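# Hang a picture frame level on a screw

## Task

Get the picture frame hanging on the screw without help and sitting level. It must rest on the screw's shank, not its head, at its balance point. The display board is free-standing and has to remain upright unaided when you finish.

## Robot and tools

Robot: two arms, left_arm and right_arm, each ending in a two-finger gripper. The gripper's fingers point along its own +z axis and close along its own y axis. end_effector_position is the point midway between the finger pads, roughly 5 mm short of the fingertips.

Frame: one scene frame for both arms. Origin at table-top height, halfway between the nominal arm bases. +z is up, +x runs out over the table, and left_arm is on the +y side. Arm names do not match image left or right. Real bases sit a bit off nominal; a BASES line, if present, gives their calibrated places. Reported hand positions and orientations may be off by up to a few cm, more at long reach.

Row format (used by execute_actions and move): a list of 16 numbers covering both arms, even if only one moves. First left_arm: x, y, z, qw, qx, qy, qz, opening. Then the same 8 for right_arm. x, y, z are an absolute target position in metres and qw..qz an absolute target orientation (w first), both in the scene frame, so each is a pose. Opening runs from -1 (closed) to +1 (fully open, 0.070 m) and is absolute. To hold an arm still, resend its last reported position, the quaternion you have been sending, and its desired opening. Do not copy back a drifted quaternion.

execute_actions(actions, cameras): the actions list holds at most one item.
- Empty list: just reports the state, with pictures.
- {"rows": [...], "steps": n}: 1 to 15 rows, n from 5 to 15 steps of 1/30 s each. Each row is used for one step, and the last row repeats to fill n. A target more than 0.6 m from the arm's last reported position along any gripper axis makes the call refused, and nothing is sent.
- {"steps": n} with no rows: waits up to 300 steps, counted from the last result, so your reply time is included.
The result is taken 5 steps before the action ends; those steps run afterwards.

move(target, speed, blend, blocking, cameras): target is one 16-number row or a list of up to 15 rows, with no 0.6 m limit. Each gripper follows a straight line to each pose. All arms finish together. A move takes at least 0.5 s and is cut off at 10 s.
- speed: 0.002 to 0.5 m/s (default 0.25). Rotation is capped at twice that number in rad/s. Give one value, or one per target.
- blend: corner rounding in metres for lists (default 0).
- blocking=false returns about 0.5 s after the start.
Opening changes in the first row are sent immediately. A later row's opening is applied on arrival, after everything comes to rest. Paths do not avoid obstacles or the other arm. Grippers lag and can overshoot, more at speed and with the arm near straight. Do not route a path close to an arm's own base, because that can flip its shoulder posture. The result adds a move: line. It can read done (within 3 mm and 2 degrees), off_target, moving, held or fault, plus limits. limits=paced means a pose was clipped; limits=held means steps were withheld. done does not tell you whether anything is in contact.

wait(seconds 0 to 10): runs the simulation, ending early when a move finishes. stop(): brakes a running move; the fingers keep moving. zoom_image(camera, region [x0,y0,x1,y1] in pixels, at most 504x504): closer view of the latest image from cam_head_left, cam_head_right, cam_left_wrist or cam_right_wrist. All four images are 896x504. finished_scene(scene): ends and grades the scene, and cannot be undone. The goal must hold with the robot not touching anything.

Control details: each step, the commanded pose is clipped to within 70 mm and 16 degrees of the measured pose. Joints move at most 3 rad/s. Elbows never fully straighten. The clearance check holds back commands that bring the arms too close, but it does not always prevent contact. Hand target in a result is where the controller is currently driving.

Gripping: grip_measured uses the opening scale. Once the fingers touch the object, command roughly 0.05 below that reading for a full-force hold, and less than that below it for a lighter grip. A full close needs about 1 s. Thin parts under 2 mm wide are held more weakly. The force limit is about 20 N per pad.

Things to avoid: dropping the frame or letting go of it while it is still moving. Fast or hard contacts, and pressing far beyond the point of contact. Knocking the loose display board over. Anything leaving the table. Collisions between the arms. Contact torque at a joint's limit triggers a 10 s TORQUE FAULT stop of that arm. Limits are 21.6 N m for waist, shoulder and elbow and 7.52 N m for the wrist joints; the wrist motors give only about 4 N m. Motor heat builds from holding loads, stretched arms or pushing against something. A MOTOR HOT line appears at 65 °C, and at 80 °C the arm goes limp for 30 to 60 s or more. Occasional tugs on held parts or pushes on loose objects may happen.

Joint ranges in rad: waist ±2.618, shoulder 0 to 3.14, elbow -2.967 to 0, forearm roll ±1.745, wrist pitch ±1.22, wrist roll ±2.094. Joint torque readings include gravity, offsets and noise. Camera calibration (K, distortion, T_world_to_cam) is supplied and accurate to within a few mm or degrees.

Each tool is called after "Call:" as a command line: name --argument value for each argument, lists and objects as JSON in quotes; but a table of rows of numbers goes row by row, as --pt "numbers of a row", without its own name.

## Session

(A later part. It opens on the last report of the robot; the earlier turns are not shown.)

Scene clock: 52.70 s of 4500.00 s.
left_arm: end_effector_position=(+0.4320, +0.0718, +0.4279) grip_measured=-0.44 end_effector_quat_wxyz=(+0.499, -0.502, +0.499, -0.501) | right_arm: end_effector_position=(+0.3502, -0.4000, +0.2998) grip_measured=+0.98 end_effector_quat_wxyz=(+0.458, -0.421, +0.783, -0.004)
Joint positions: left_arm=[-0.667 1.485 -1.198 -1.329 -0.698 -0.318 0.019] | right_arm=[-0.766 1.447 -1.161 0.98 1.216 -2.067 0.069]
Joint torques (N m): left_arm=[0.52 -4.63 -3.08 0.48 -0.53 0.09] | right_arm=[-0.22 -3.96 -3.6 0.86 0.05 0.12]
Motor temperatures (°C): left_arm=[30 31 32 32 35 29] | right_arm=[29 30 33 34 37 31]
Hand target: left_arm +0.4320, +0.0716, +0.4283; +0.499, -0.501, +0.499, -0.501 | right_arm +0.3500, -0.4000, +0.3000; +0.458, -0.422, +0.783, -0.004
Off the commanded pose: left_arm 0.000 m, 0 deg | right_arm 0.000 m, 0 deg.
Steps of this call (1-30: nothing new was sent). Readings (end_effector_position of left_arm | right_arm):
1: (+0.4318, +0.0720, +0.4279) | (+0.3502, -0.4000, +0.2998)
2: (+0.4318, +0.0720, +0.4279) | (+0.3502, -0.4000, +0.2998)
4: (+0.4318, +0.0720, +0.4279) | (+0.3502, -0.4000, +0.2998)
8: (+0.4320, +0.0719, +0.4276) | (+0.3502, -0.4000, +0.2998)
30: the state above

Call:
execute_actions --actions '[{"rows": [[0.432, 0.0718, 0.4280, 0.4987, -0.5013, 0.4987, -0.5013, -0.40, 0.35, -0.40, 0.30, 0.458, -0.422, 0.783, -0.004, 0.98]], "steps": 15}]'

Call:
execute_actions --actions '[{"rows": [[0.432, 0.0718, 0.4280, 0.4987, -0.5013, 0.4987, -0.5013, -0.36, 0.35, -0.40, 0.30, 0.458, -0.422, 0.783, -0.004, 0.98]], "steps": 15}]'

Call:
wait --seconds 0.7

Scene clock: 53.47 s of 4500.00 s.
left_arm: end_effector_position=(+0.4320, +0.0718, +0.4281) grip_measured=-0.40 end_effector_quat_wxyz=(+0.499, -0.501, +0.499, -0.501) | right_arm: end_effector_position=(+0.3502, -0.4000, +0.2998) grip_measured=+0.98 end_effector_quat_wxyz=(+0.458, -0.421, +0.783, -0.004)
Joint positions: left_arm=[-0.667 1.485 -1.198 -1.327 -0.698 -0.319 0.021] | right_arm=[-0.766 1.447 -1.161 0.98 1.216 -2.067 0.069]
Joint torques (N m): left_arm=[0.46 -5.29 -2.16 0.73 -0.55 -0.12] | right_arm=[-0.25 -3.91 -3.59 0.85 0.05 0.11]
Motor temperatures (°C): left_arm=[30 31 32 32 35 29] | right_arm=[29 30 33 34 37 31]
joint sent to its limit (right arm) — joint 5 (wrist pitch), upper limit.
Steps of this call (1-13: nothing new was sent; 14-23: this action's first 10). Readings (end_effector_position of left_arm | right_arm):
14: (+0.4320, +0.0718, +0.4279) | (+0.3502, -0.4000, +0.2998)
15: (+0.4320, +0.0718, +0.4281) | (+0.3502, -0.4000, +0.2998)
17: (+0.4320, +0.0718, +0.4281) | (+0.3502, -0.4000, +0.2998)
21: (+0.4320, +0.0718, +0.4281) | (+0.3502, -0.4000, +0.2998)
23: the state above

Scene clock: 53.97 s of 4500.00 s.
left_arm: end_effector_position=(+0.4320, +0.0718, +0.4281) grip_measured=-0.36 end_effector_quat_wxyz=(+0.499, -0.502, +0.498, -0.501) | right_arm: end_effector_position=(+0.3502, -0.4000, +0.2998) grip_measured=+0.98 end_effector_quat_wxyz=(+0.458, -0.421, +0.783, -0.004)
Joint positions: left_arm=[-0.667 1.485 -1.198 -1.327 -0.698 -0.32 0.022] | right_arm=[-0.766 1.447 -1.161 0.98 1.216 -2.067 0.069]
Joint torques (N m): left_arm=[0.3 -5.77 -2.59 0.75 -0.54 -0.13] | right_arm=[-0.22 -3.91 -3.56 0.85 0.05 0.11]
Motor temperatures (°C): left_arm=[30 31 32 32 35 29] | right_arm=[29 30 33 34 37 31]
Off your previous action's commanded pose at its last step (step 5 of this call): left_arm 0.000 m, 0 deg | right_arm 0.000 m, 0 deg.
joint sent to its limit (right arm) — joint 5 (wrist pitch), upper limit.
Steps of this call (1-5: your previous action's last 5; 6-15: this action's first 10). Readings (end_effector_position of left_arm | right_arm):
6: (+0.4320, +0.0718, +0.4281) | (+0.3502, -0.4000, +0.2998)
7: (+0.4320, +0.0718, +0.4281) | (+0.3502, -0.4000, +0.2998)
9: (+0.4320, +0.0718, +0.4281) | (+0.3502, -0.4000, +0.2998)
13: (+0.4320, +0.0718, +0.4281) | (+0.3502, -0.4000, +0.2998)
15: the state above

Scene clock: 54.83 s of 4500.00 s.
left_arm: end_effector_position=(+0.4320, +0.0718, +0.4281) grip_measured=-0.36 end_effector_quat_wxyz=(+0.499, -0.502, +0.498, -0.501) | right_arm: end_effector_position=(+0.3502, -0.4000, +0.2998) grip_measured=+0.98 end_effector_quat_wxyz=(+0.458, -0.421, +0.783, -0.004)
Joint positions: left_arm=[-0.667 1.485 -1.198 -1.327 -0.698 -0.32 0.022] | right_arm=[-0.766 1.447 -1.161 0.98 1.216 -2.067 0.069]
Joint torques (N m): left_arm=[-0.36 -6.59 -2.65 0.74 -0.41 -0.14] | right_arm=[-0.24 -3.85 -3.56 0.85 0.06 0.1]
Motor temperatures (°C): left_arm=[30 31 32 32 35 29] | right_arm=[29 30 33 34 37 31]
Hand target: left_arm +0.4320, +0.0718, +0.4280; +0.499, -0.501, +0.499, -0.501 | right_arm +0.3500, -0.4000, +0.3000; +0.458, -0.422, +0.783, -0.004
Off the commanded pose: left_arm 0.000 m, 0 deg | right_arm 0.000 m, 0 deg.
joint sent to its limit (right arm) — joint 5 (wrist pitch), upper limit.
Steps of this call (1-5: your previous action's last 5; 6-26: nothing new was sent). Readings (end_effector_position of left_arm | right_arm):
1: (+0.4320, +0.0718, +0.4281) | (+0.3502, -0.4000, +0.2998)
2: (+0.4320, +0.0718, +0.4281) | (+0.3502, -0.4000, +0.2998)
4: (+0.4320, +0.0718, +0.4281) | (+0.3502, -0.4000, +0.2998)
8: (+0.4320, +0.0718, +0.4281) | (+0.3502, -0.4000, +0.2998)
26: the state above
camera_calibration:
cam_left_wrist: T_world_to_cam=[[0.0231601, -0.00520775, 0.999718, -0.434092], [-0.559557, -0.828747, 0.00864594, 0.29812], [0.828468, -0.5596, -0.0221079, -0.186579], [0, 0, 0, 1]] pos_world=[0.331444, 0.140396, 0.427267]
cam_right_wrist: T_world_to_cam=[[0.639513, -0.673895, 0.369984, -0.603805], [-0.642365, -0.732804, -0.224422, -0.00722795], [0.422363, -0.0941442, -0.901525, 0.203088], [0, 0, 0, 1]] pos_world=[0.295722, -0.393079, 0.404865]

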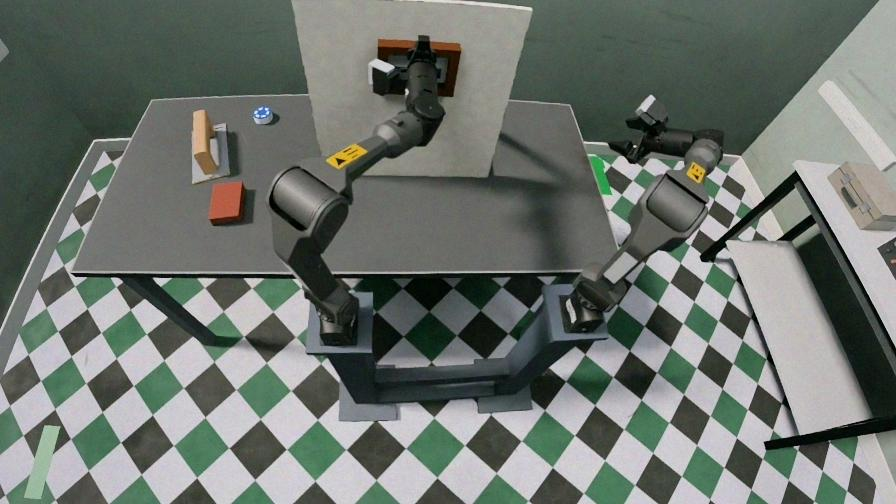

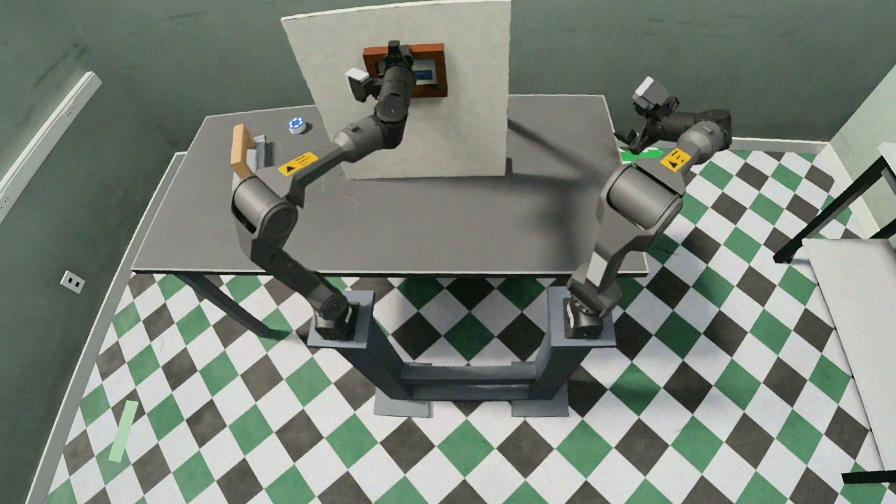

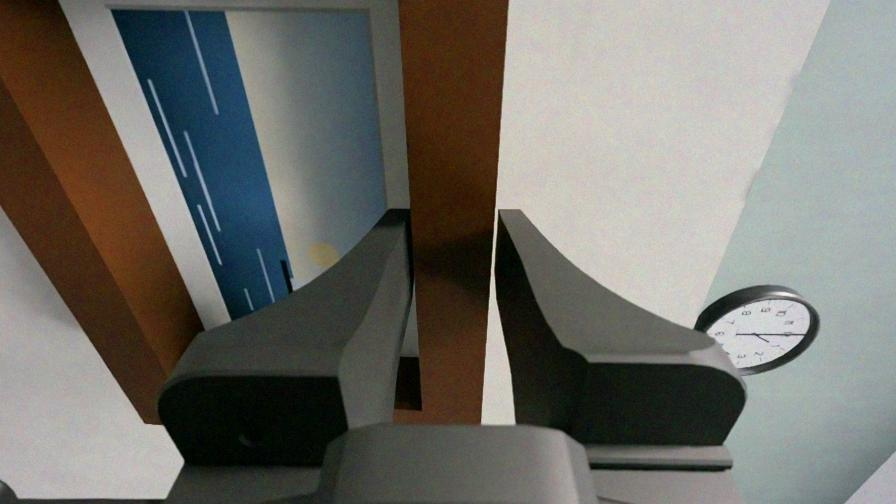

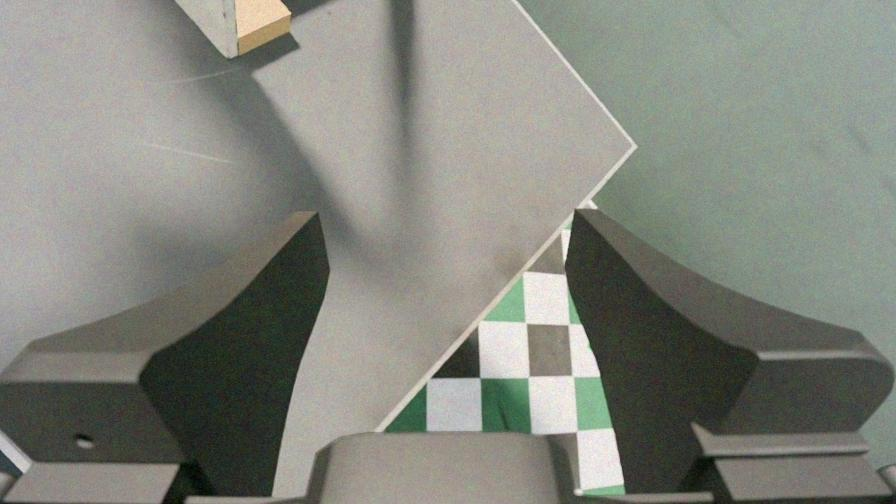

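Call:
execute_actions --actions '[{"rows": [[0.432, 0.0718, 0.4280, 0.4987, -0.5013, 0.4987, -0.5013, -0.25, 0.35, -0.40, 0.30, 0.458, -0.422, 0.783, -0.004, 0.98]], "steps": 15}]'

Call:
wait --seconds 1.0

Scene clock: 56.43 s of 4500.00 s.
left_arm: end_effector_position=(+0.4320, +0.0716, +0.4281) grip_measured=-0.25 end_effector_quat_wxyz=(+0.498, -0.501, +0.499, -0.502) | right_arm: end_effector_position=(+0.3502, -0.4000, +0.2998) grip_measured=+0.98 end_effector_quat_wxyz=(+0.458, -0.421, +0.783, -0.004)
Joint positions: left_arm=[-0.667 1.485 -1.198 -1.327 -0.697 -0.32 0.026] | right_arm=[-0.766 1.447 -1.161 0.98 1.216 -2.067 0.069]
Joint torques (N m): left_arm=[-0.52 -6.75 -2.59 0.7 -0.35 -0.1] | right_arm=[-0.23 -3.8 -3.64 0.84 0.06 0.09]
Motor temperatures (°C): left_arm=[30 31 32 32 35 29] | right_arm=[29 30 33 34 37 31]
joint sent to its limit (right arm) — joint 5 (wrist pitch), upper limit.
Steps of this call (1-38: nothing new was sent; 39-48: this action's first 10). Readings (end_effector_position of left_arm | right_arm):
39: (+0.4320, +0.0716, +0.4281) | (+0.3502, -0.4000, +0.2998)
40: (+0.4320, +0.0716, +0.4281) | (+0.3502, -0.4000, +0.2998)
42: (+0.4320, +0.0716, +0.4281) | (+0.3502, -0.4000, +0.2998)
46: (+0.4320, +0.0716, +0.4281) | (+0.3502, -0.4000, +0.2998)
48: the state above

Scene clock: 57.60 s of 4500.00 s.
left_arm: end_effector_position=(+0.4320, +0.0716, +0.4281) grip_measured=-0.25 end_effector_quat_wxyz=(+0.498, -0.501, +0.499, -0.502) | right_arm: end_effector_position=(+0.3502, -0.4000, +0.2998) grip_measured=+0.98 end_effector_quat_wxyz=(+0.458, -0.421, +0.783, -0.004)
Joint positions: left_arm=[-0.667 1.485 -1.198 -1.327 -0.697 -0.32 0.026] | right_arm=[-0.766 1.447 -1.161 0.98 1.216 -2.067 0.069]
Joint torques (N m): left_arm=[-0.68 -6.73 -2.55 0.69 -0.34 -0.1] | right_arm=[-0.21 -3.75 -3.62 0.84 0.07 0.09]
Motor temperatures (°C): left_arm=[30 31 32 32 35 29] | right_arm=[29 30 33 34 37 31]
Hand target: left_arm +0.4320, +0.0718, +0.4280; +0.499, -0.501, +0.499, -0.501 | right_arm +0.3500, -0.4000, +0.3000; +0.458, -0.422, +0.783, -0.004
Off the commanded pose: left_arm 0.000 m, 0 deg | right_arm 0.000 m, 0 deg.
joint sent to its limit (right arm) — joint 5 (wrist pitch), upper limit.
Steps of this call (1-5: your previous action's last 5; 6-35: nothing new was sent). Readings (end_effector_position of left_arm | right_arm):
1: (+0.4320, +0.0716, +0.4281) | (+0.3502, -0.4000, +0.2998)
2: (+0.4320, +0.0716, +0.4281) | (+0.3502, -0.4000, +0.2998)
4: (+0.4320, +0.0716, +0.4281) | (+0.3502, -0.4000, +0.2998)
8: (+0.4320, +0.0716, +0.4281) | (+0.3502, -0.4000, +0.2998)
35: the state above
camera_calibration:
cam_left_wrist: T_world_to_cam=[[0.023425, -0.00522704, 0.999712, -0.434143], [-0.560243, -0.828282, 0.00879675, 0.298167], [0.827997, -0.560287, -0.0223309, -0.186335], [0, 0, 0, 1]] pos_world=[0.3315, 0.140296, 0.427234]
cam_right_wrist: T_world_to_cam=[[0.639513, -0.673895, 0.369984, -0.603805], [-0.642365, -0.732804, -0.224422, -0.00722795], [0.422363, -0.0941442, -0.901525, 0.203088], [0, 0, 0, 1]] pos_world=[0.295722, -0.393079, 0.404865]

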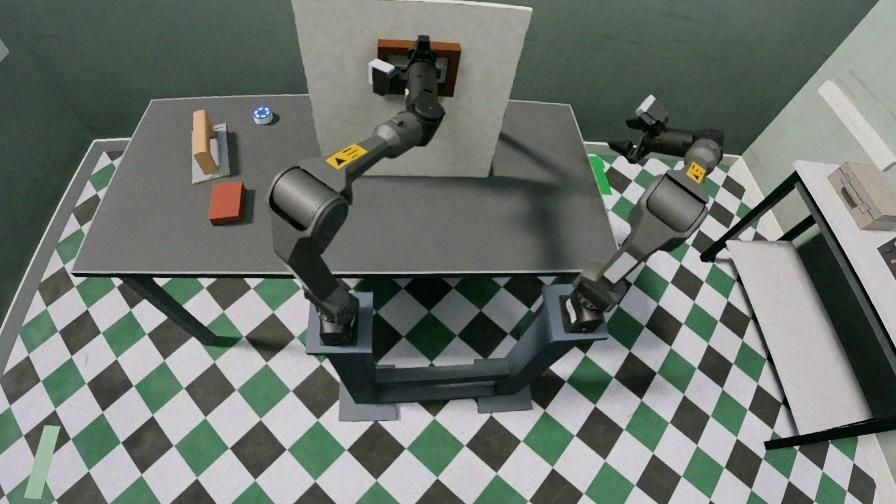

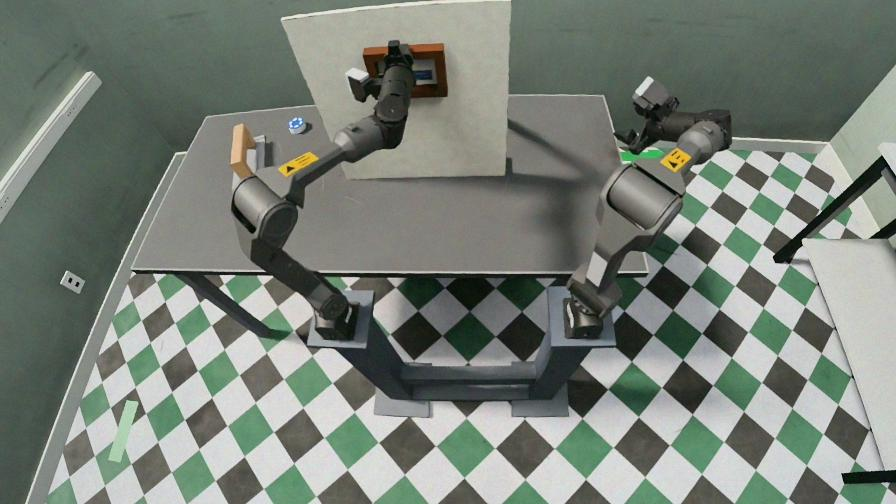

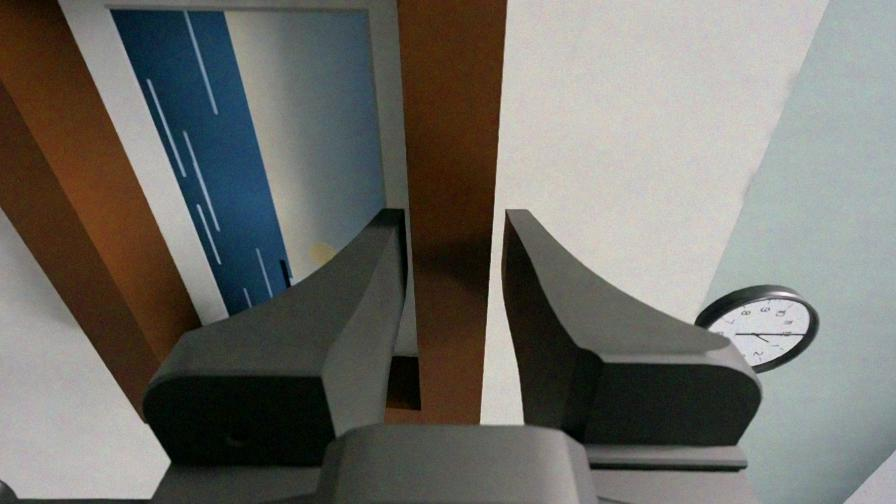

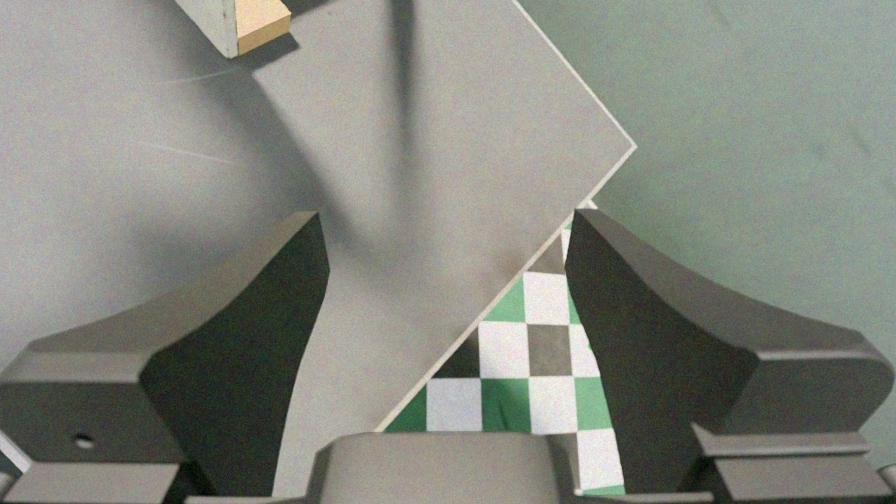

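Call:
execute_actions --actions '[{"rows": [[0.432, 0.0716, 0.4280, 0.4987, -0.5013, 0.4987, -0.5013, 0.0, 0.35, -0.40, 0.30, 0.458, -0.422, 0.783, -0.004, 0.98]], "steps": 15}]'

Call:
move --target '[0.335, 0.0716, 0.4280, 0.4987, -0.5013, 0.4987, -0.5013, 0.0, 0.35, -0.40, 0.30, 0.458, -0.422, 0.783, -0.004, 0.98]' --speed 0.06 --cameras '["all"]'

Scene clock: 58.23 s of 4500.00 s.
left_arm: end_effector_position=(+0.4320, +0.0716, +0.4281) grip_measured=+0.00 end_effector_quat_wxyz=(+0.498, -0.501, +0.499, -0.502) | right_arm: end_effector_position=(+0.3502, -0.4000, +0.2998) grip_measured=+0.98 end_effector_quat_wxyz=(+0.458, -0.421, +0.783, -0.004)
Joint positions: left_arm=[-0.667 1.485 -1.198 -1.327 -0.697 -0.32 0.035] | right_arm=[-0.766 1.447 -1.161 0.98 1.216 -2.067 0.069]
Joint torques (N m): left_arm=[-0.64 -6.33 -3.07 0.54 -0.61 -0.05] | right_arm=[-0.24 -3.72 -3.64 0.84 0.07 0.09]
Motor temperatures (°C): left_arm=[30 32 32 32 35 29] | right_arm=[29 30 33 34 37 31]
joint sent to its limit (right arm) — joint 5 (wrist pitch), upper limit.
Steps of this call (1-9: nothing new was sent; 10-19: this action's first 10). Readings (end_effector_position of left_arm | right_arm):
10: (+0.4320, +0.0716, +0.4281) | (+0.3502, -0.4000, +0.2998)
11: (+0.4320, +0.0716, +0.4281) | (+0.3502, -0.4000, +0.2998)
13: (+0.4320, +0.0716, +0.4281) | (+0.3502, -0.4000, +0.2998)
17: (+0.4320, +0.0716, +0.4281) | (+0.3502, -0.4000, +0.2998)
19: the state above

Scene clock: 60.33 s of 4500.00 s.
left_arm: end_effector_position=(+0.3346, +0.0717, +0.4281) grip_measured=+0.00 end_effector_quat_wxyz=(+0.499, -0.501, +0.499, -0.501) | right_arm: end_effector_position=(+0.3502, -0.4000, +0.2998) grip_measured=+0.98 end_effector_quat_wxyz=(+0.458, -0.421, +0.783, -0.004)
Joint positions: left_arm=[-0.979 1.248 -0.98 -1.451 -0.995 -0.222 0.035] | right_arm=[-0.766 1.447 -1.161 0.98 1.216 -2.067 0.069]
Joint torques (N m): left_arm=[0.6 -4.07 -2.87 0.79 -0.24 0.02] | right_arm=[-0.24 -3.62 -3.65 0.84 0.09 0.07]
Motor temperatures (°C): left_arm=[30 32 32 32 35 29] | right_arm=[29 30 33 34 37 31]
Hand target: left_arm +0.3350, +0.0716, +0.4280; +0.499, -0.501, +0.499, -0.501 | right_arm +0.3500, -0.4000, +0.3000; +0.458, -0.422, +0.783, -0.004
Off your previous action's commanded pose at its last step (step 5 of this call): left_arm 0.000 m, 0 deg | right_arm 0.000 m, 0 deg.
Off the commanded pose: left_arm 0.000 m, 0 deg | right_arm 0.000 m, 0 deg.
joint sent to its limit (right arm) — joint 5 (wrist pitch), upper limit.
Kept back: nothing.
move: done
camera_calibration:
cam_left_wrist: T_world_to_cam=[[0.0229894, -0.00567855, 0.99972, -0.431757], [-0.560056, -0.828414, 0.00817348, 0.243871], [0.828135, -0.560087, -0.0222251, -0.105759], [0, 0, 0, 1]] pos_world=[0.234091, 0.14034, 0.427292]
cam_right_wrist: T_world_to_cam=[[0.639513, -0.673895, 0.369984, -0.603805], [-0.642365, -0.732804, -0.224422, -0.00722795], [0.422363, -0.0941442, -0.901525, 0.203088], [0, 0, 0, 1]] pos_world=[0.295722, -0.393079, 0.404865]

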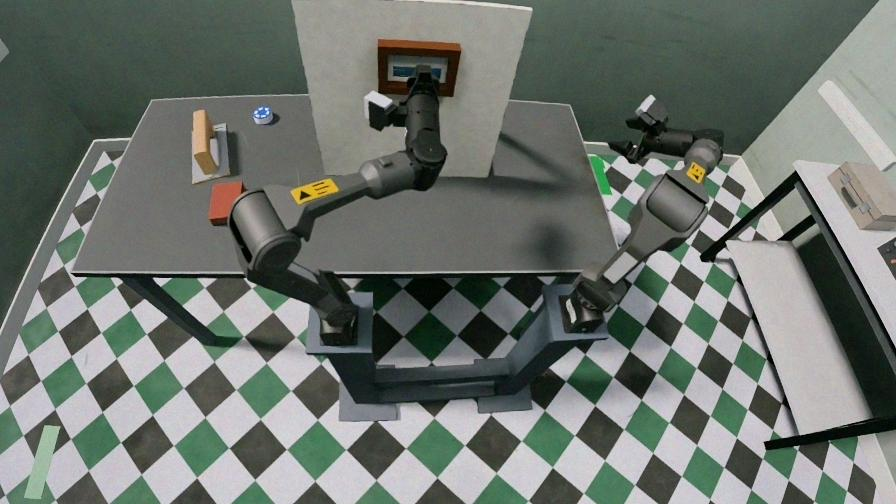

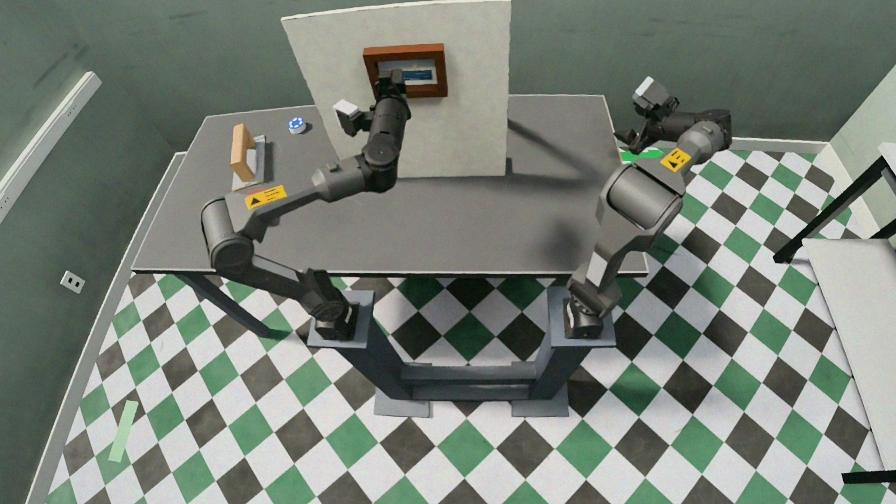

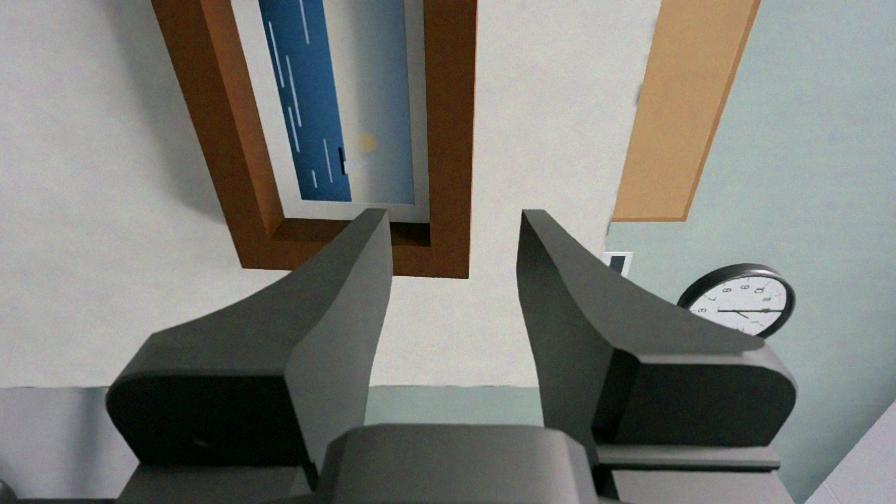

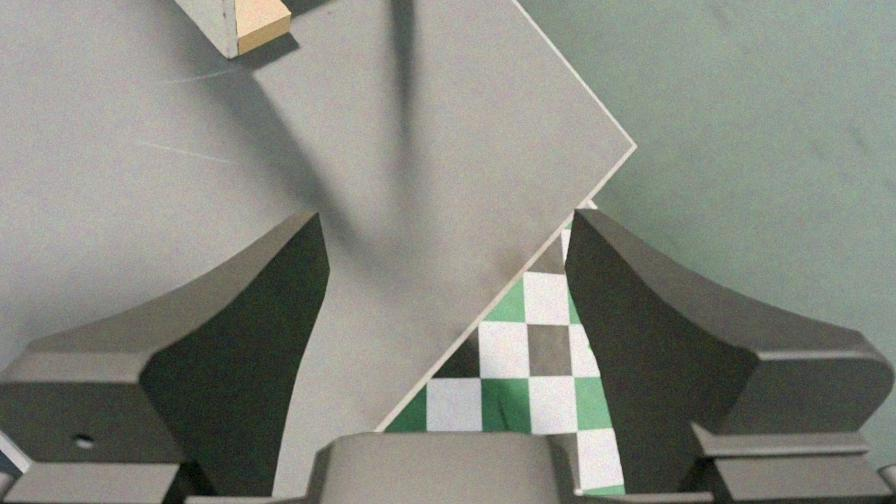

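Call:
zoom_image --camera "cam_head_left" --region '[370, 30, 470, 105]'

Call:
zoom_image --camera "cam_head_right" --region '[355, 35, 455, 110]'

Scaled by 5.040 from the camera's 896x504 image, which has a finer 1280x720 frame.

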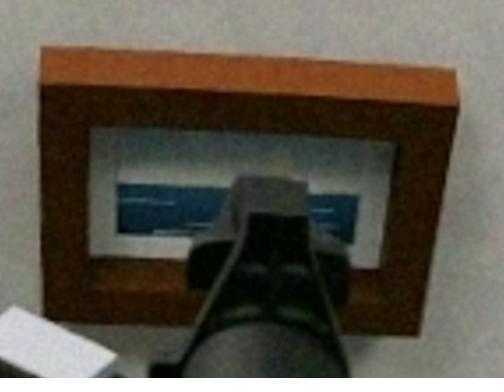

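Scaled by 5.040 from the camera's 896x504 image, which has a finer 1280x720 frame.

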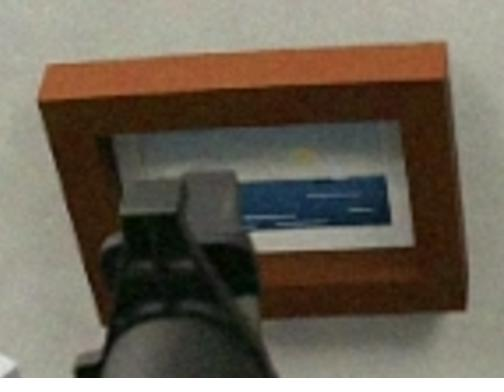

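Call:
move --pt "0.315 0.0716 0.4280 0.4987 -0.5013 0.4987 -0.5013 0.0 0.35 -0.40 0.30 0.458 -0.422 0.783 -0.004 0.98" --pt "0.315 0.24 0.36 0.4987 -0.5013 0.4987 -0.5013 0.0 0.35 -0.40 0.30 0.458 -0.422 0.783 -0.004 0.98" --speed 0.12 --blend 0.015 --cameras '["all"]'

Call:
zoom_image --camera "cam_head_left" --region '[370, 30, 470, 105]'

Call:
zoom_image --camera "cam_head_right" --region '[355, 35, 455, 110]'

Scene clock: 63.87 s of 4500.00 s.
left_arm: end_effector_position=(+0.3148, +0.2398, +0.3605) grip_measured=+0.00 end_effector_quat_wxyz=(+0.501, -0.502, +0.497, -0.500) | right_arm: end_effector_position=(+0.3502, -0.4000, +0.2998) grip_measured=+0.98 end_effector_quat_wxyz=(+0.458, -0.421, +0.783, -0.004)
Joint positions: left_arm=[0.028 0.85 -0.48 0.059 -0.285 -1.631 0.035] | right_arm=[-0.766 1.447 -1.161 0.98 1.216 -2.067 0.069]
Joint torques (N m): left_arm=[0.2 -0.57 -2.51 -0.04 -1.57 0] | right_arm=[-0.18 -3.56 -3.67 0.83 0.09 0.05]
Motor temperatures (°C): left_arm=[30 31 32 32 35 29] | right_arm=[29 30 33 34 37 31]
Hand target: left_arm +0.3150, +0.2398, +0.3600; +0.500, -0.502, +0.498, -0.500 | right_arm +0.3500, -0.4000, +0.3000; +0.458, -0.422, +0.783, -0.004
Off the commanded pose: left_arm 0.001 m, 0 deg | right_arm 0.000 m, 0 deg.
joint sent to its limit (right arm) — joint 5 (wrist pitch), upper limit.
Kept back: nothing.
move: done; blend cut to 0.01 m at target 1
camera_calibration:
cam_left_wrist: T_world_to_cam=[[0.0220501, -0.00746303, 0.999729, -0.361997], [-0.555135, -0.831739, 0.00603514, 0.372644], [0.831468, -0.555117, -0.0224829, 0.00115514], [0, 0, 0, 1]] pos_world=[0.213889, 0.307882, 0.359676]
cam_right_wrist: T_world_to_cam=[[0.639513, -0.673895, 0.369984, -0.603805], [-0.642365, -0.732804, -0.224422, -0.00722795], [0.422363, -0.0941442, -0.901525, 0.203088], [0, 0, 0, 1]] pos_world=[0.295722, -0.393079, 0.404865]

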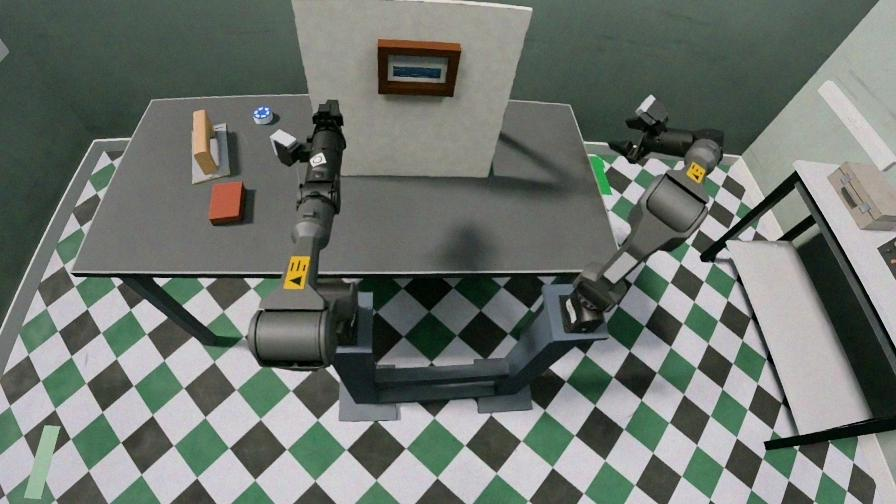

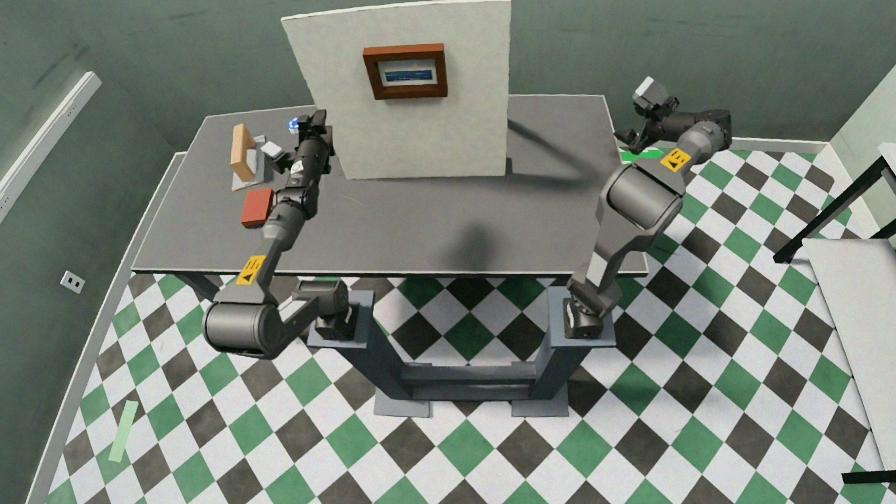

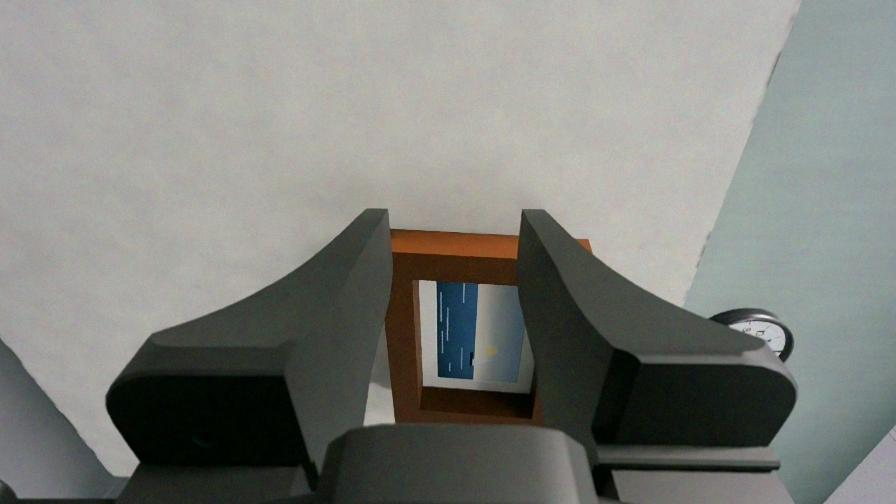

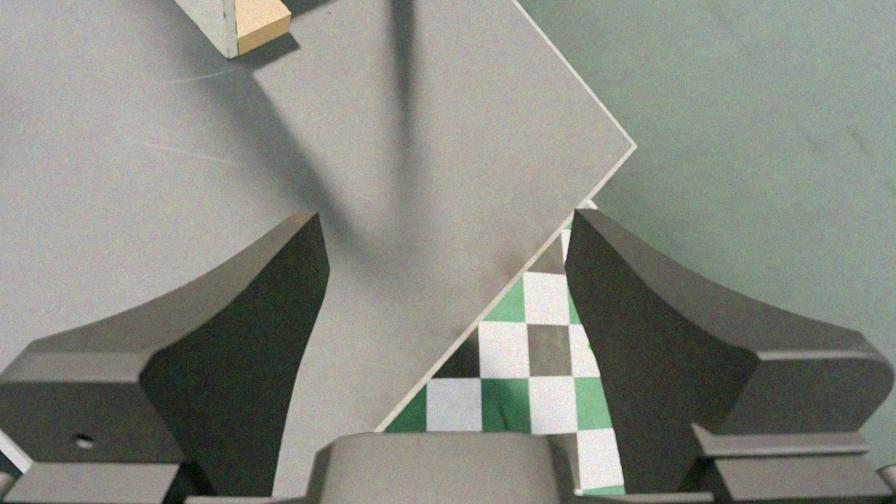

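Scaled by 5.040 from the camera's 896x504 image, which has a finer 1280x720 frame.

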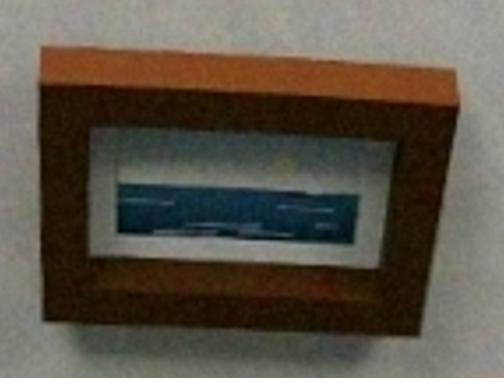

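Scaled by 5.040 from the camera's 896x504 image, which has a finer 1280x720 frame.

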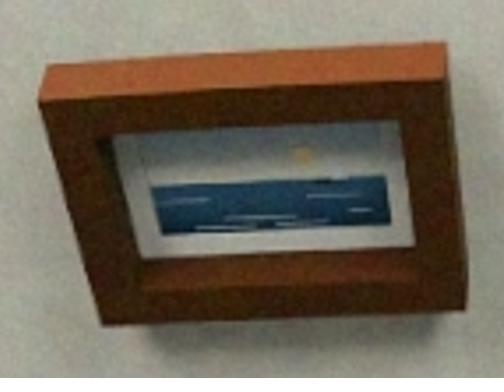

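Call:
zoom_image --camera "cam_left_wrist" --region '[370, 200, 620, 440]'

Scaled by 2.016 from the camera's 896x504 image, which has a finer 1280x720 frame.

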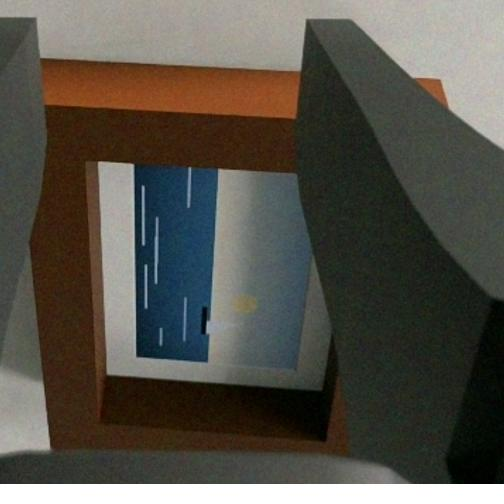

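Call:
move --target '[0.42, 0.212, 0.505, 0.379, -0.2096, 0.7889, -0.436, 0.9, 0.35, -0.40, 0.30, 0.458, -0.422, 0.783, -0.004, 0.98]' --speed 0.12 --cameras '["all"]'

Call:
zoom_image --camera "cam_left_wrist" --region '[340, 150, 560, 350]'

Scene clock: 75.80 s of 4500.00 s.
left_arm: end_effector_position=(+0.4201, +0.2119, +0.5044) grip_measured=+0.90 end_effector_quat_wxyz=(+0.627, -0.175, +0.614, -0.446) | right_arm: end_effector_position=(+0.3502, -0.4000, +0.2998) grip_measured=+0.98 end_effector_quat_wxyz=(+0.458, -0.421, +0.783, -0.004)
Joint positions: left_arm=[0.23 1.312 -1.174 1.166 -0.61 -2.101 0.067] | right_arm=[-0.766 1.447 -1.161 0.98 1.216 -2.067 0.069]
Joint torques (N m): left_arm=[0.57 -3.64 -3.67 -0.41 -0.48 -0.17] | right_arm=[-0.12 -3.55 -3.69 0.79 0.11 -0.02]
Motor temperatures (°C): left_arm=[30 31 32 32 35 29] | right_arm=[29 30 33 34 37 31]
Hand target: left_arm +0.4201, +0.2119, +0.5047; +0.627, -0.175, +0.614, -0.446 | right_arm +0.3500, -0.4000, +0.3000; +0.458, -0.422, +0.783, -0.004
Off the commanded pose: left_arm 0.001 m, 35 deg; orientation clipped | right_arm 0.000 m, 0 deg.
joint sent to its limit (left arm) — joint 6 (wrist roll), lower limit.
joint sent to its limit (right arm) — joint 5 (wrist pitch), upper limit.
Kept back: nothing.
move: off_target (left_arm); limits=paced
camera_calibration:
cam_left_wrist: T_world_to_cam=[[-0.323768, -0.556643, 0.765064, -0.128372], [-0.646847, -0.459893, -0.608348, 0.676627], [0.69048, -0.691843, -0.211164, 0.0846917], [0, 0, 0, 1]] pos_world=[0.337634, 0.298312, 0.527721]
cam_right_wrist: T_world_to_cam=[[0.639513, -0.673895, 0.369984, -0.603805], [-0.642365, -0.732804, -0.224422, -0.00722795], [0.422363, -0.0941442, -0.901525, 0.203088], [0, 0, 0, 1]] pos_world=[0.295722, -0.393079, 0.404865]

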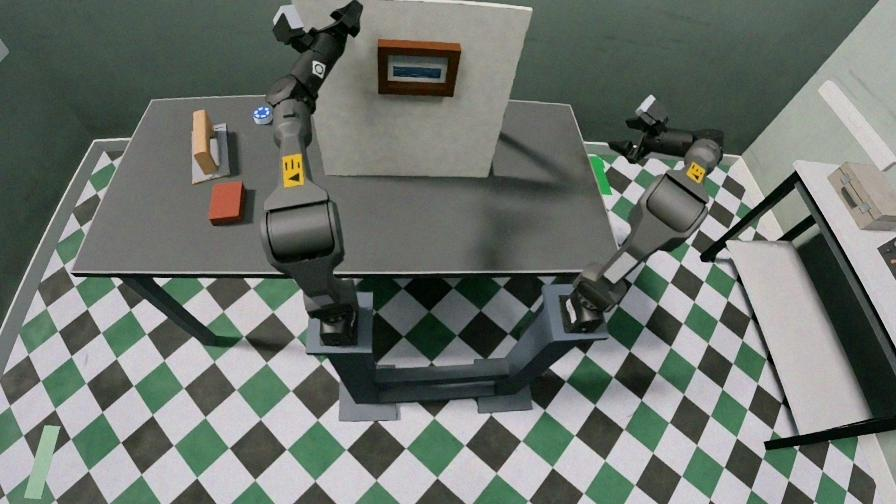

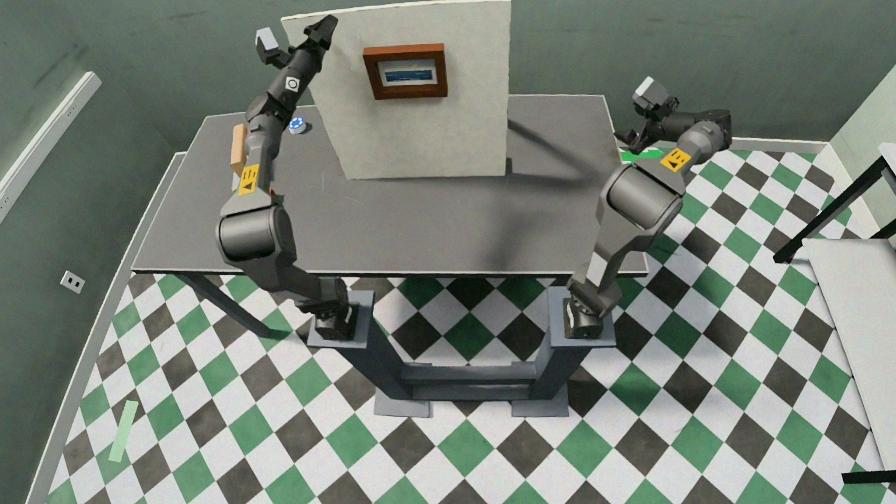

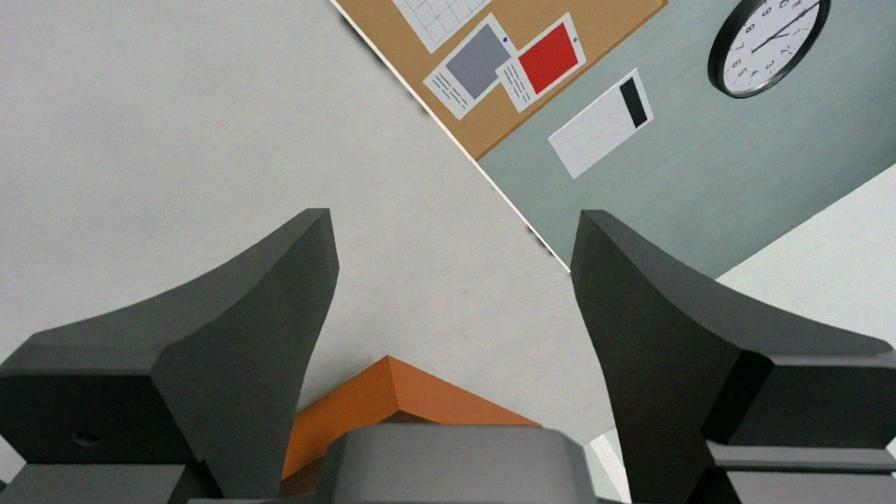

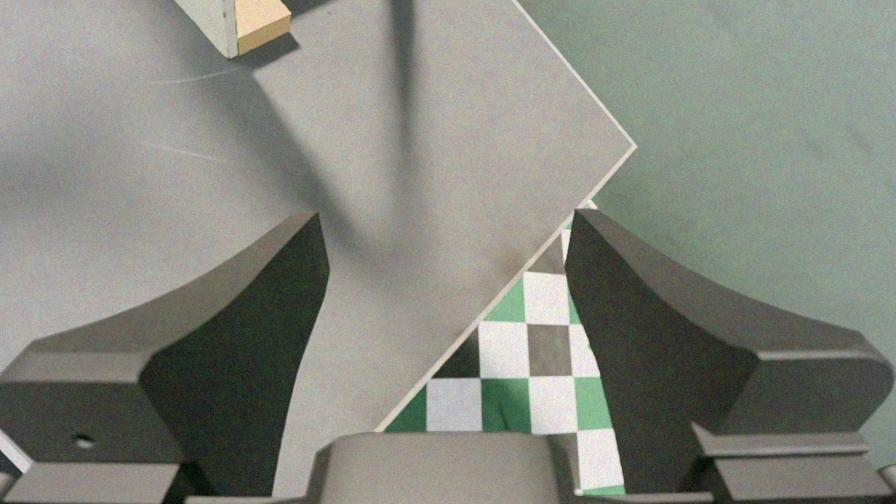

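Scaled by 2.291 from the camera's 896x504 image, which has a finer 1280x720 frame.

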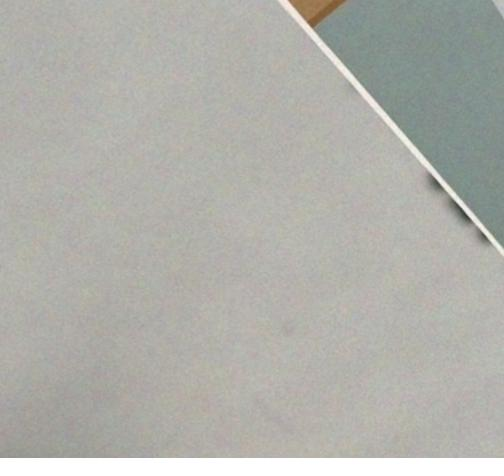

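Call:
move --pt "0.34 0.26 0.47 0.627 -0.175 0.614 -0.446 0.5 0.33 -0.27 0.46 0.379 0.2096 0.7889 0.436 0.9" --pt "0.30 0.34 0.36 0.5 -0.5 0.5 -0.5 0.5 0.40 -0.06 0.515 0.379 0.2096 0.7889 0.436 0.9" --speed 0.15 --blend 0.02 --cameras '["all"]'

Scene clock: 87.40 s of 4500.00 s.
left_arm: end_effector_position=(+0.3003, +0.3397, +0.3594) grip_measured=+0.50 end_effector_quat_wxyz=(+0.596, -0.499, +0.431, -0.458) | right_arm: end_effector_position=(+0.4002, -0.0596, +0.5149) grip_measured=+0.90 end_effector_quat_wxyz=(+0.379, +0.210, +0.789, +0.436)
Joint positions: left_arm=[0.631 0.947 -0.395 0.662 -0.721 -2.101 0.053] | right_arm=[0.558 1.566 -1.956 0.08 0.818 1.04 0.067]
Joint torques (N m): left_arm=[-0.14 -2.66 -3.53 -0.37 -1.16 -0.15] | right_arm=[-0.43 -6.5 -3.46 0.02 -0.79 -0.2]
Motor temperatures (°C): left_arm=[30 31 32 32 35 29] | right_arm=[29 30 33 34 37 31]
Hand target: left_arm +0.3004, +0.3397, +0.3598; +0.596, -0.499, +0.431, -0.458 | right_arm +0.4000, -0.0600, +0.5150; +0.379, +0.210, +0.789, +0.436
Off the commanded pose: left_arm 0.001 m, 14 deg | right_arm 0.000 m, 0 deg.
joint sent to its limit (left arm) — joint 6 (wrist roll), lower limit.
Kept back: nothing.
move: off_target (left_arm)
camera_calibration:
cam_left_wrist: T_world_to_cam=[[-0.0901354, -0.0880837, 0.992027, -0.295953], [-0.371289, -0.921301, -0.115539, 0.466563], [0.924132, -0.378743, 0.0503374, -0.0452104], [0, 0, 0, 1]] pos_world=[0.188334, 0.386653, 0.349775]
cam_right_wrist: T_world_to_cam=[[-0.0322974, -0.511373, -0.858752, 0.425245], [-0.970978, 0.219772, -0.0943523, 0.443966], [0.236979, 0.830782, -0.50363, 0.332359], [0, 0, 0, 1]] pos_world=[0.366053, -0.15623, 0.574455]

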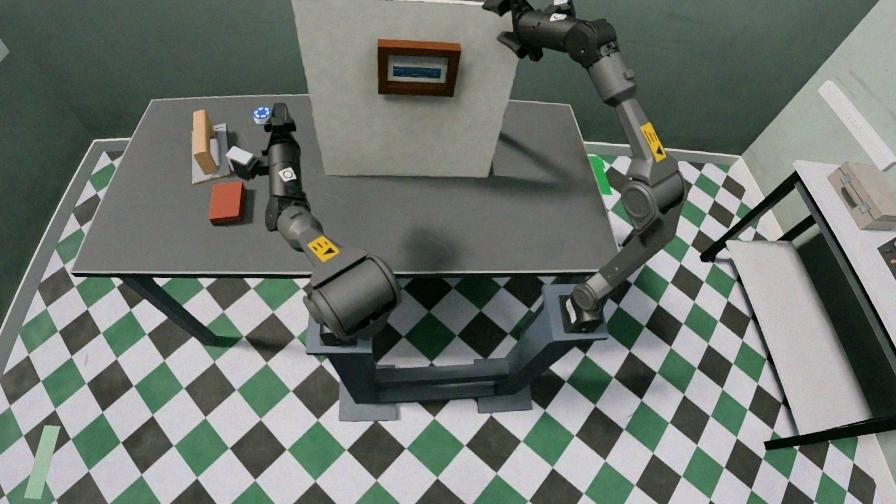

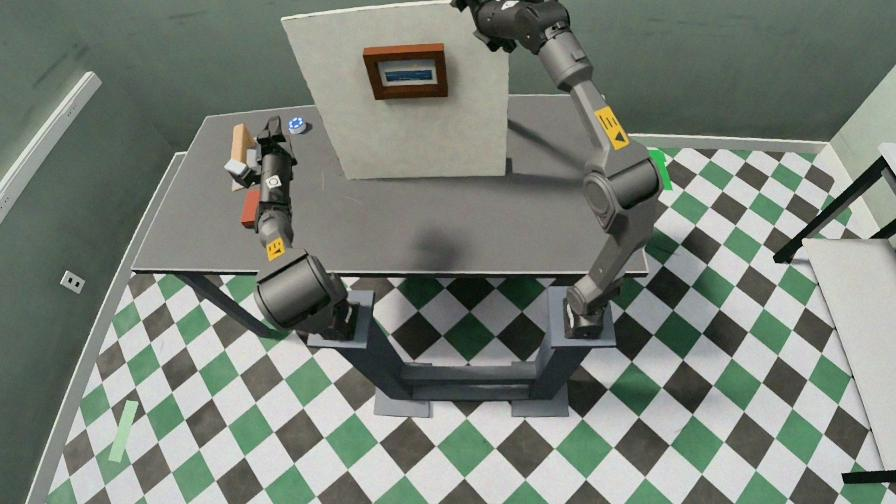

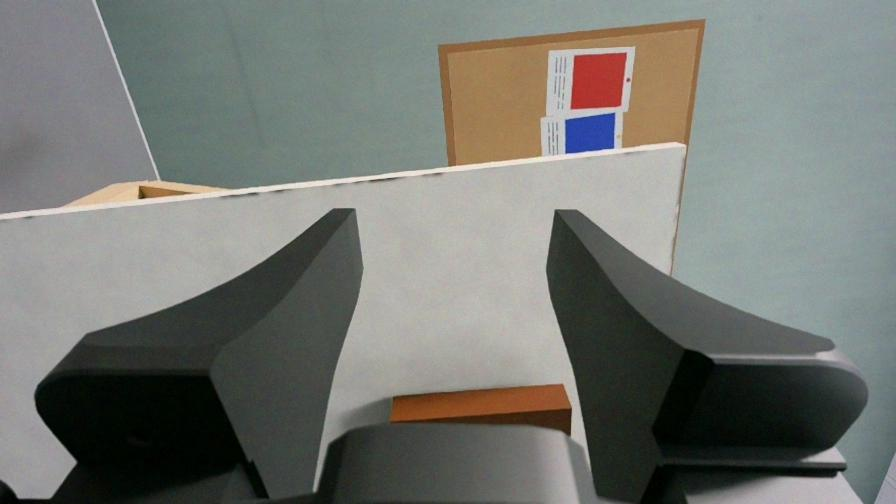

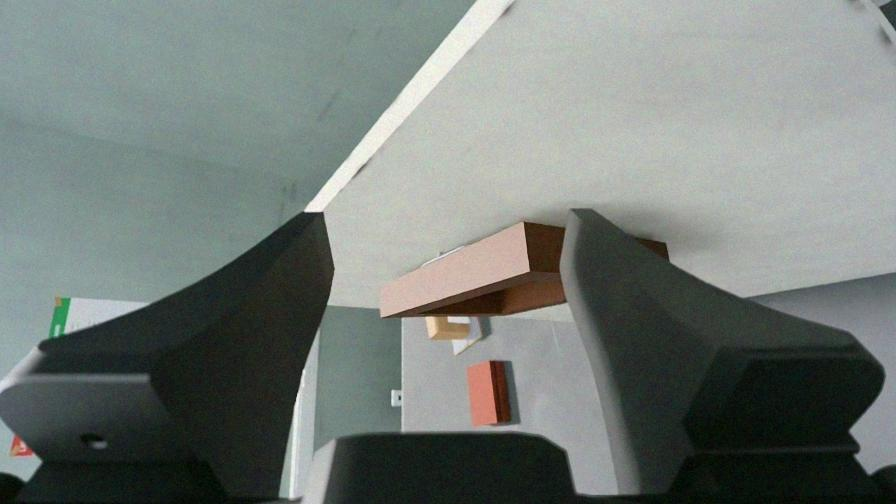

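Call:
zoom_image --camera "cam_right_wrist" --region '[370, 200, 540, 330]'

Call:
zoom_image --camera "cam_right_wrist" --region '[405, 225, 495, 285]'

Scaled by 2.965 from the camera's 896x504 image, which has a finer 1280x720 frame.

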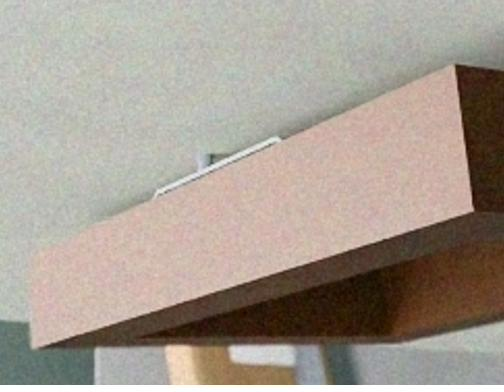

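Scaled by 5.600 from the camera's 896x504 image, which has a finer 1280x720 frame.

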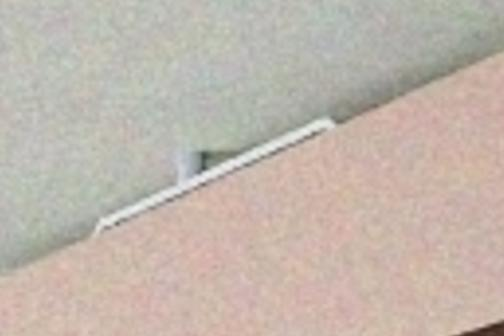

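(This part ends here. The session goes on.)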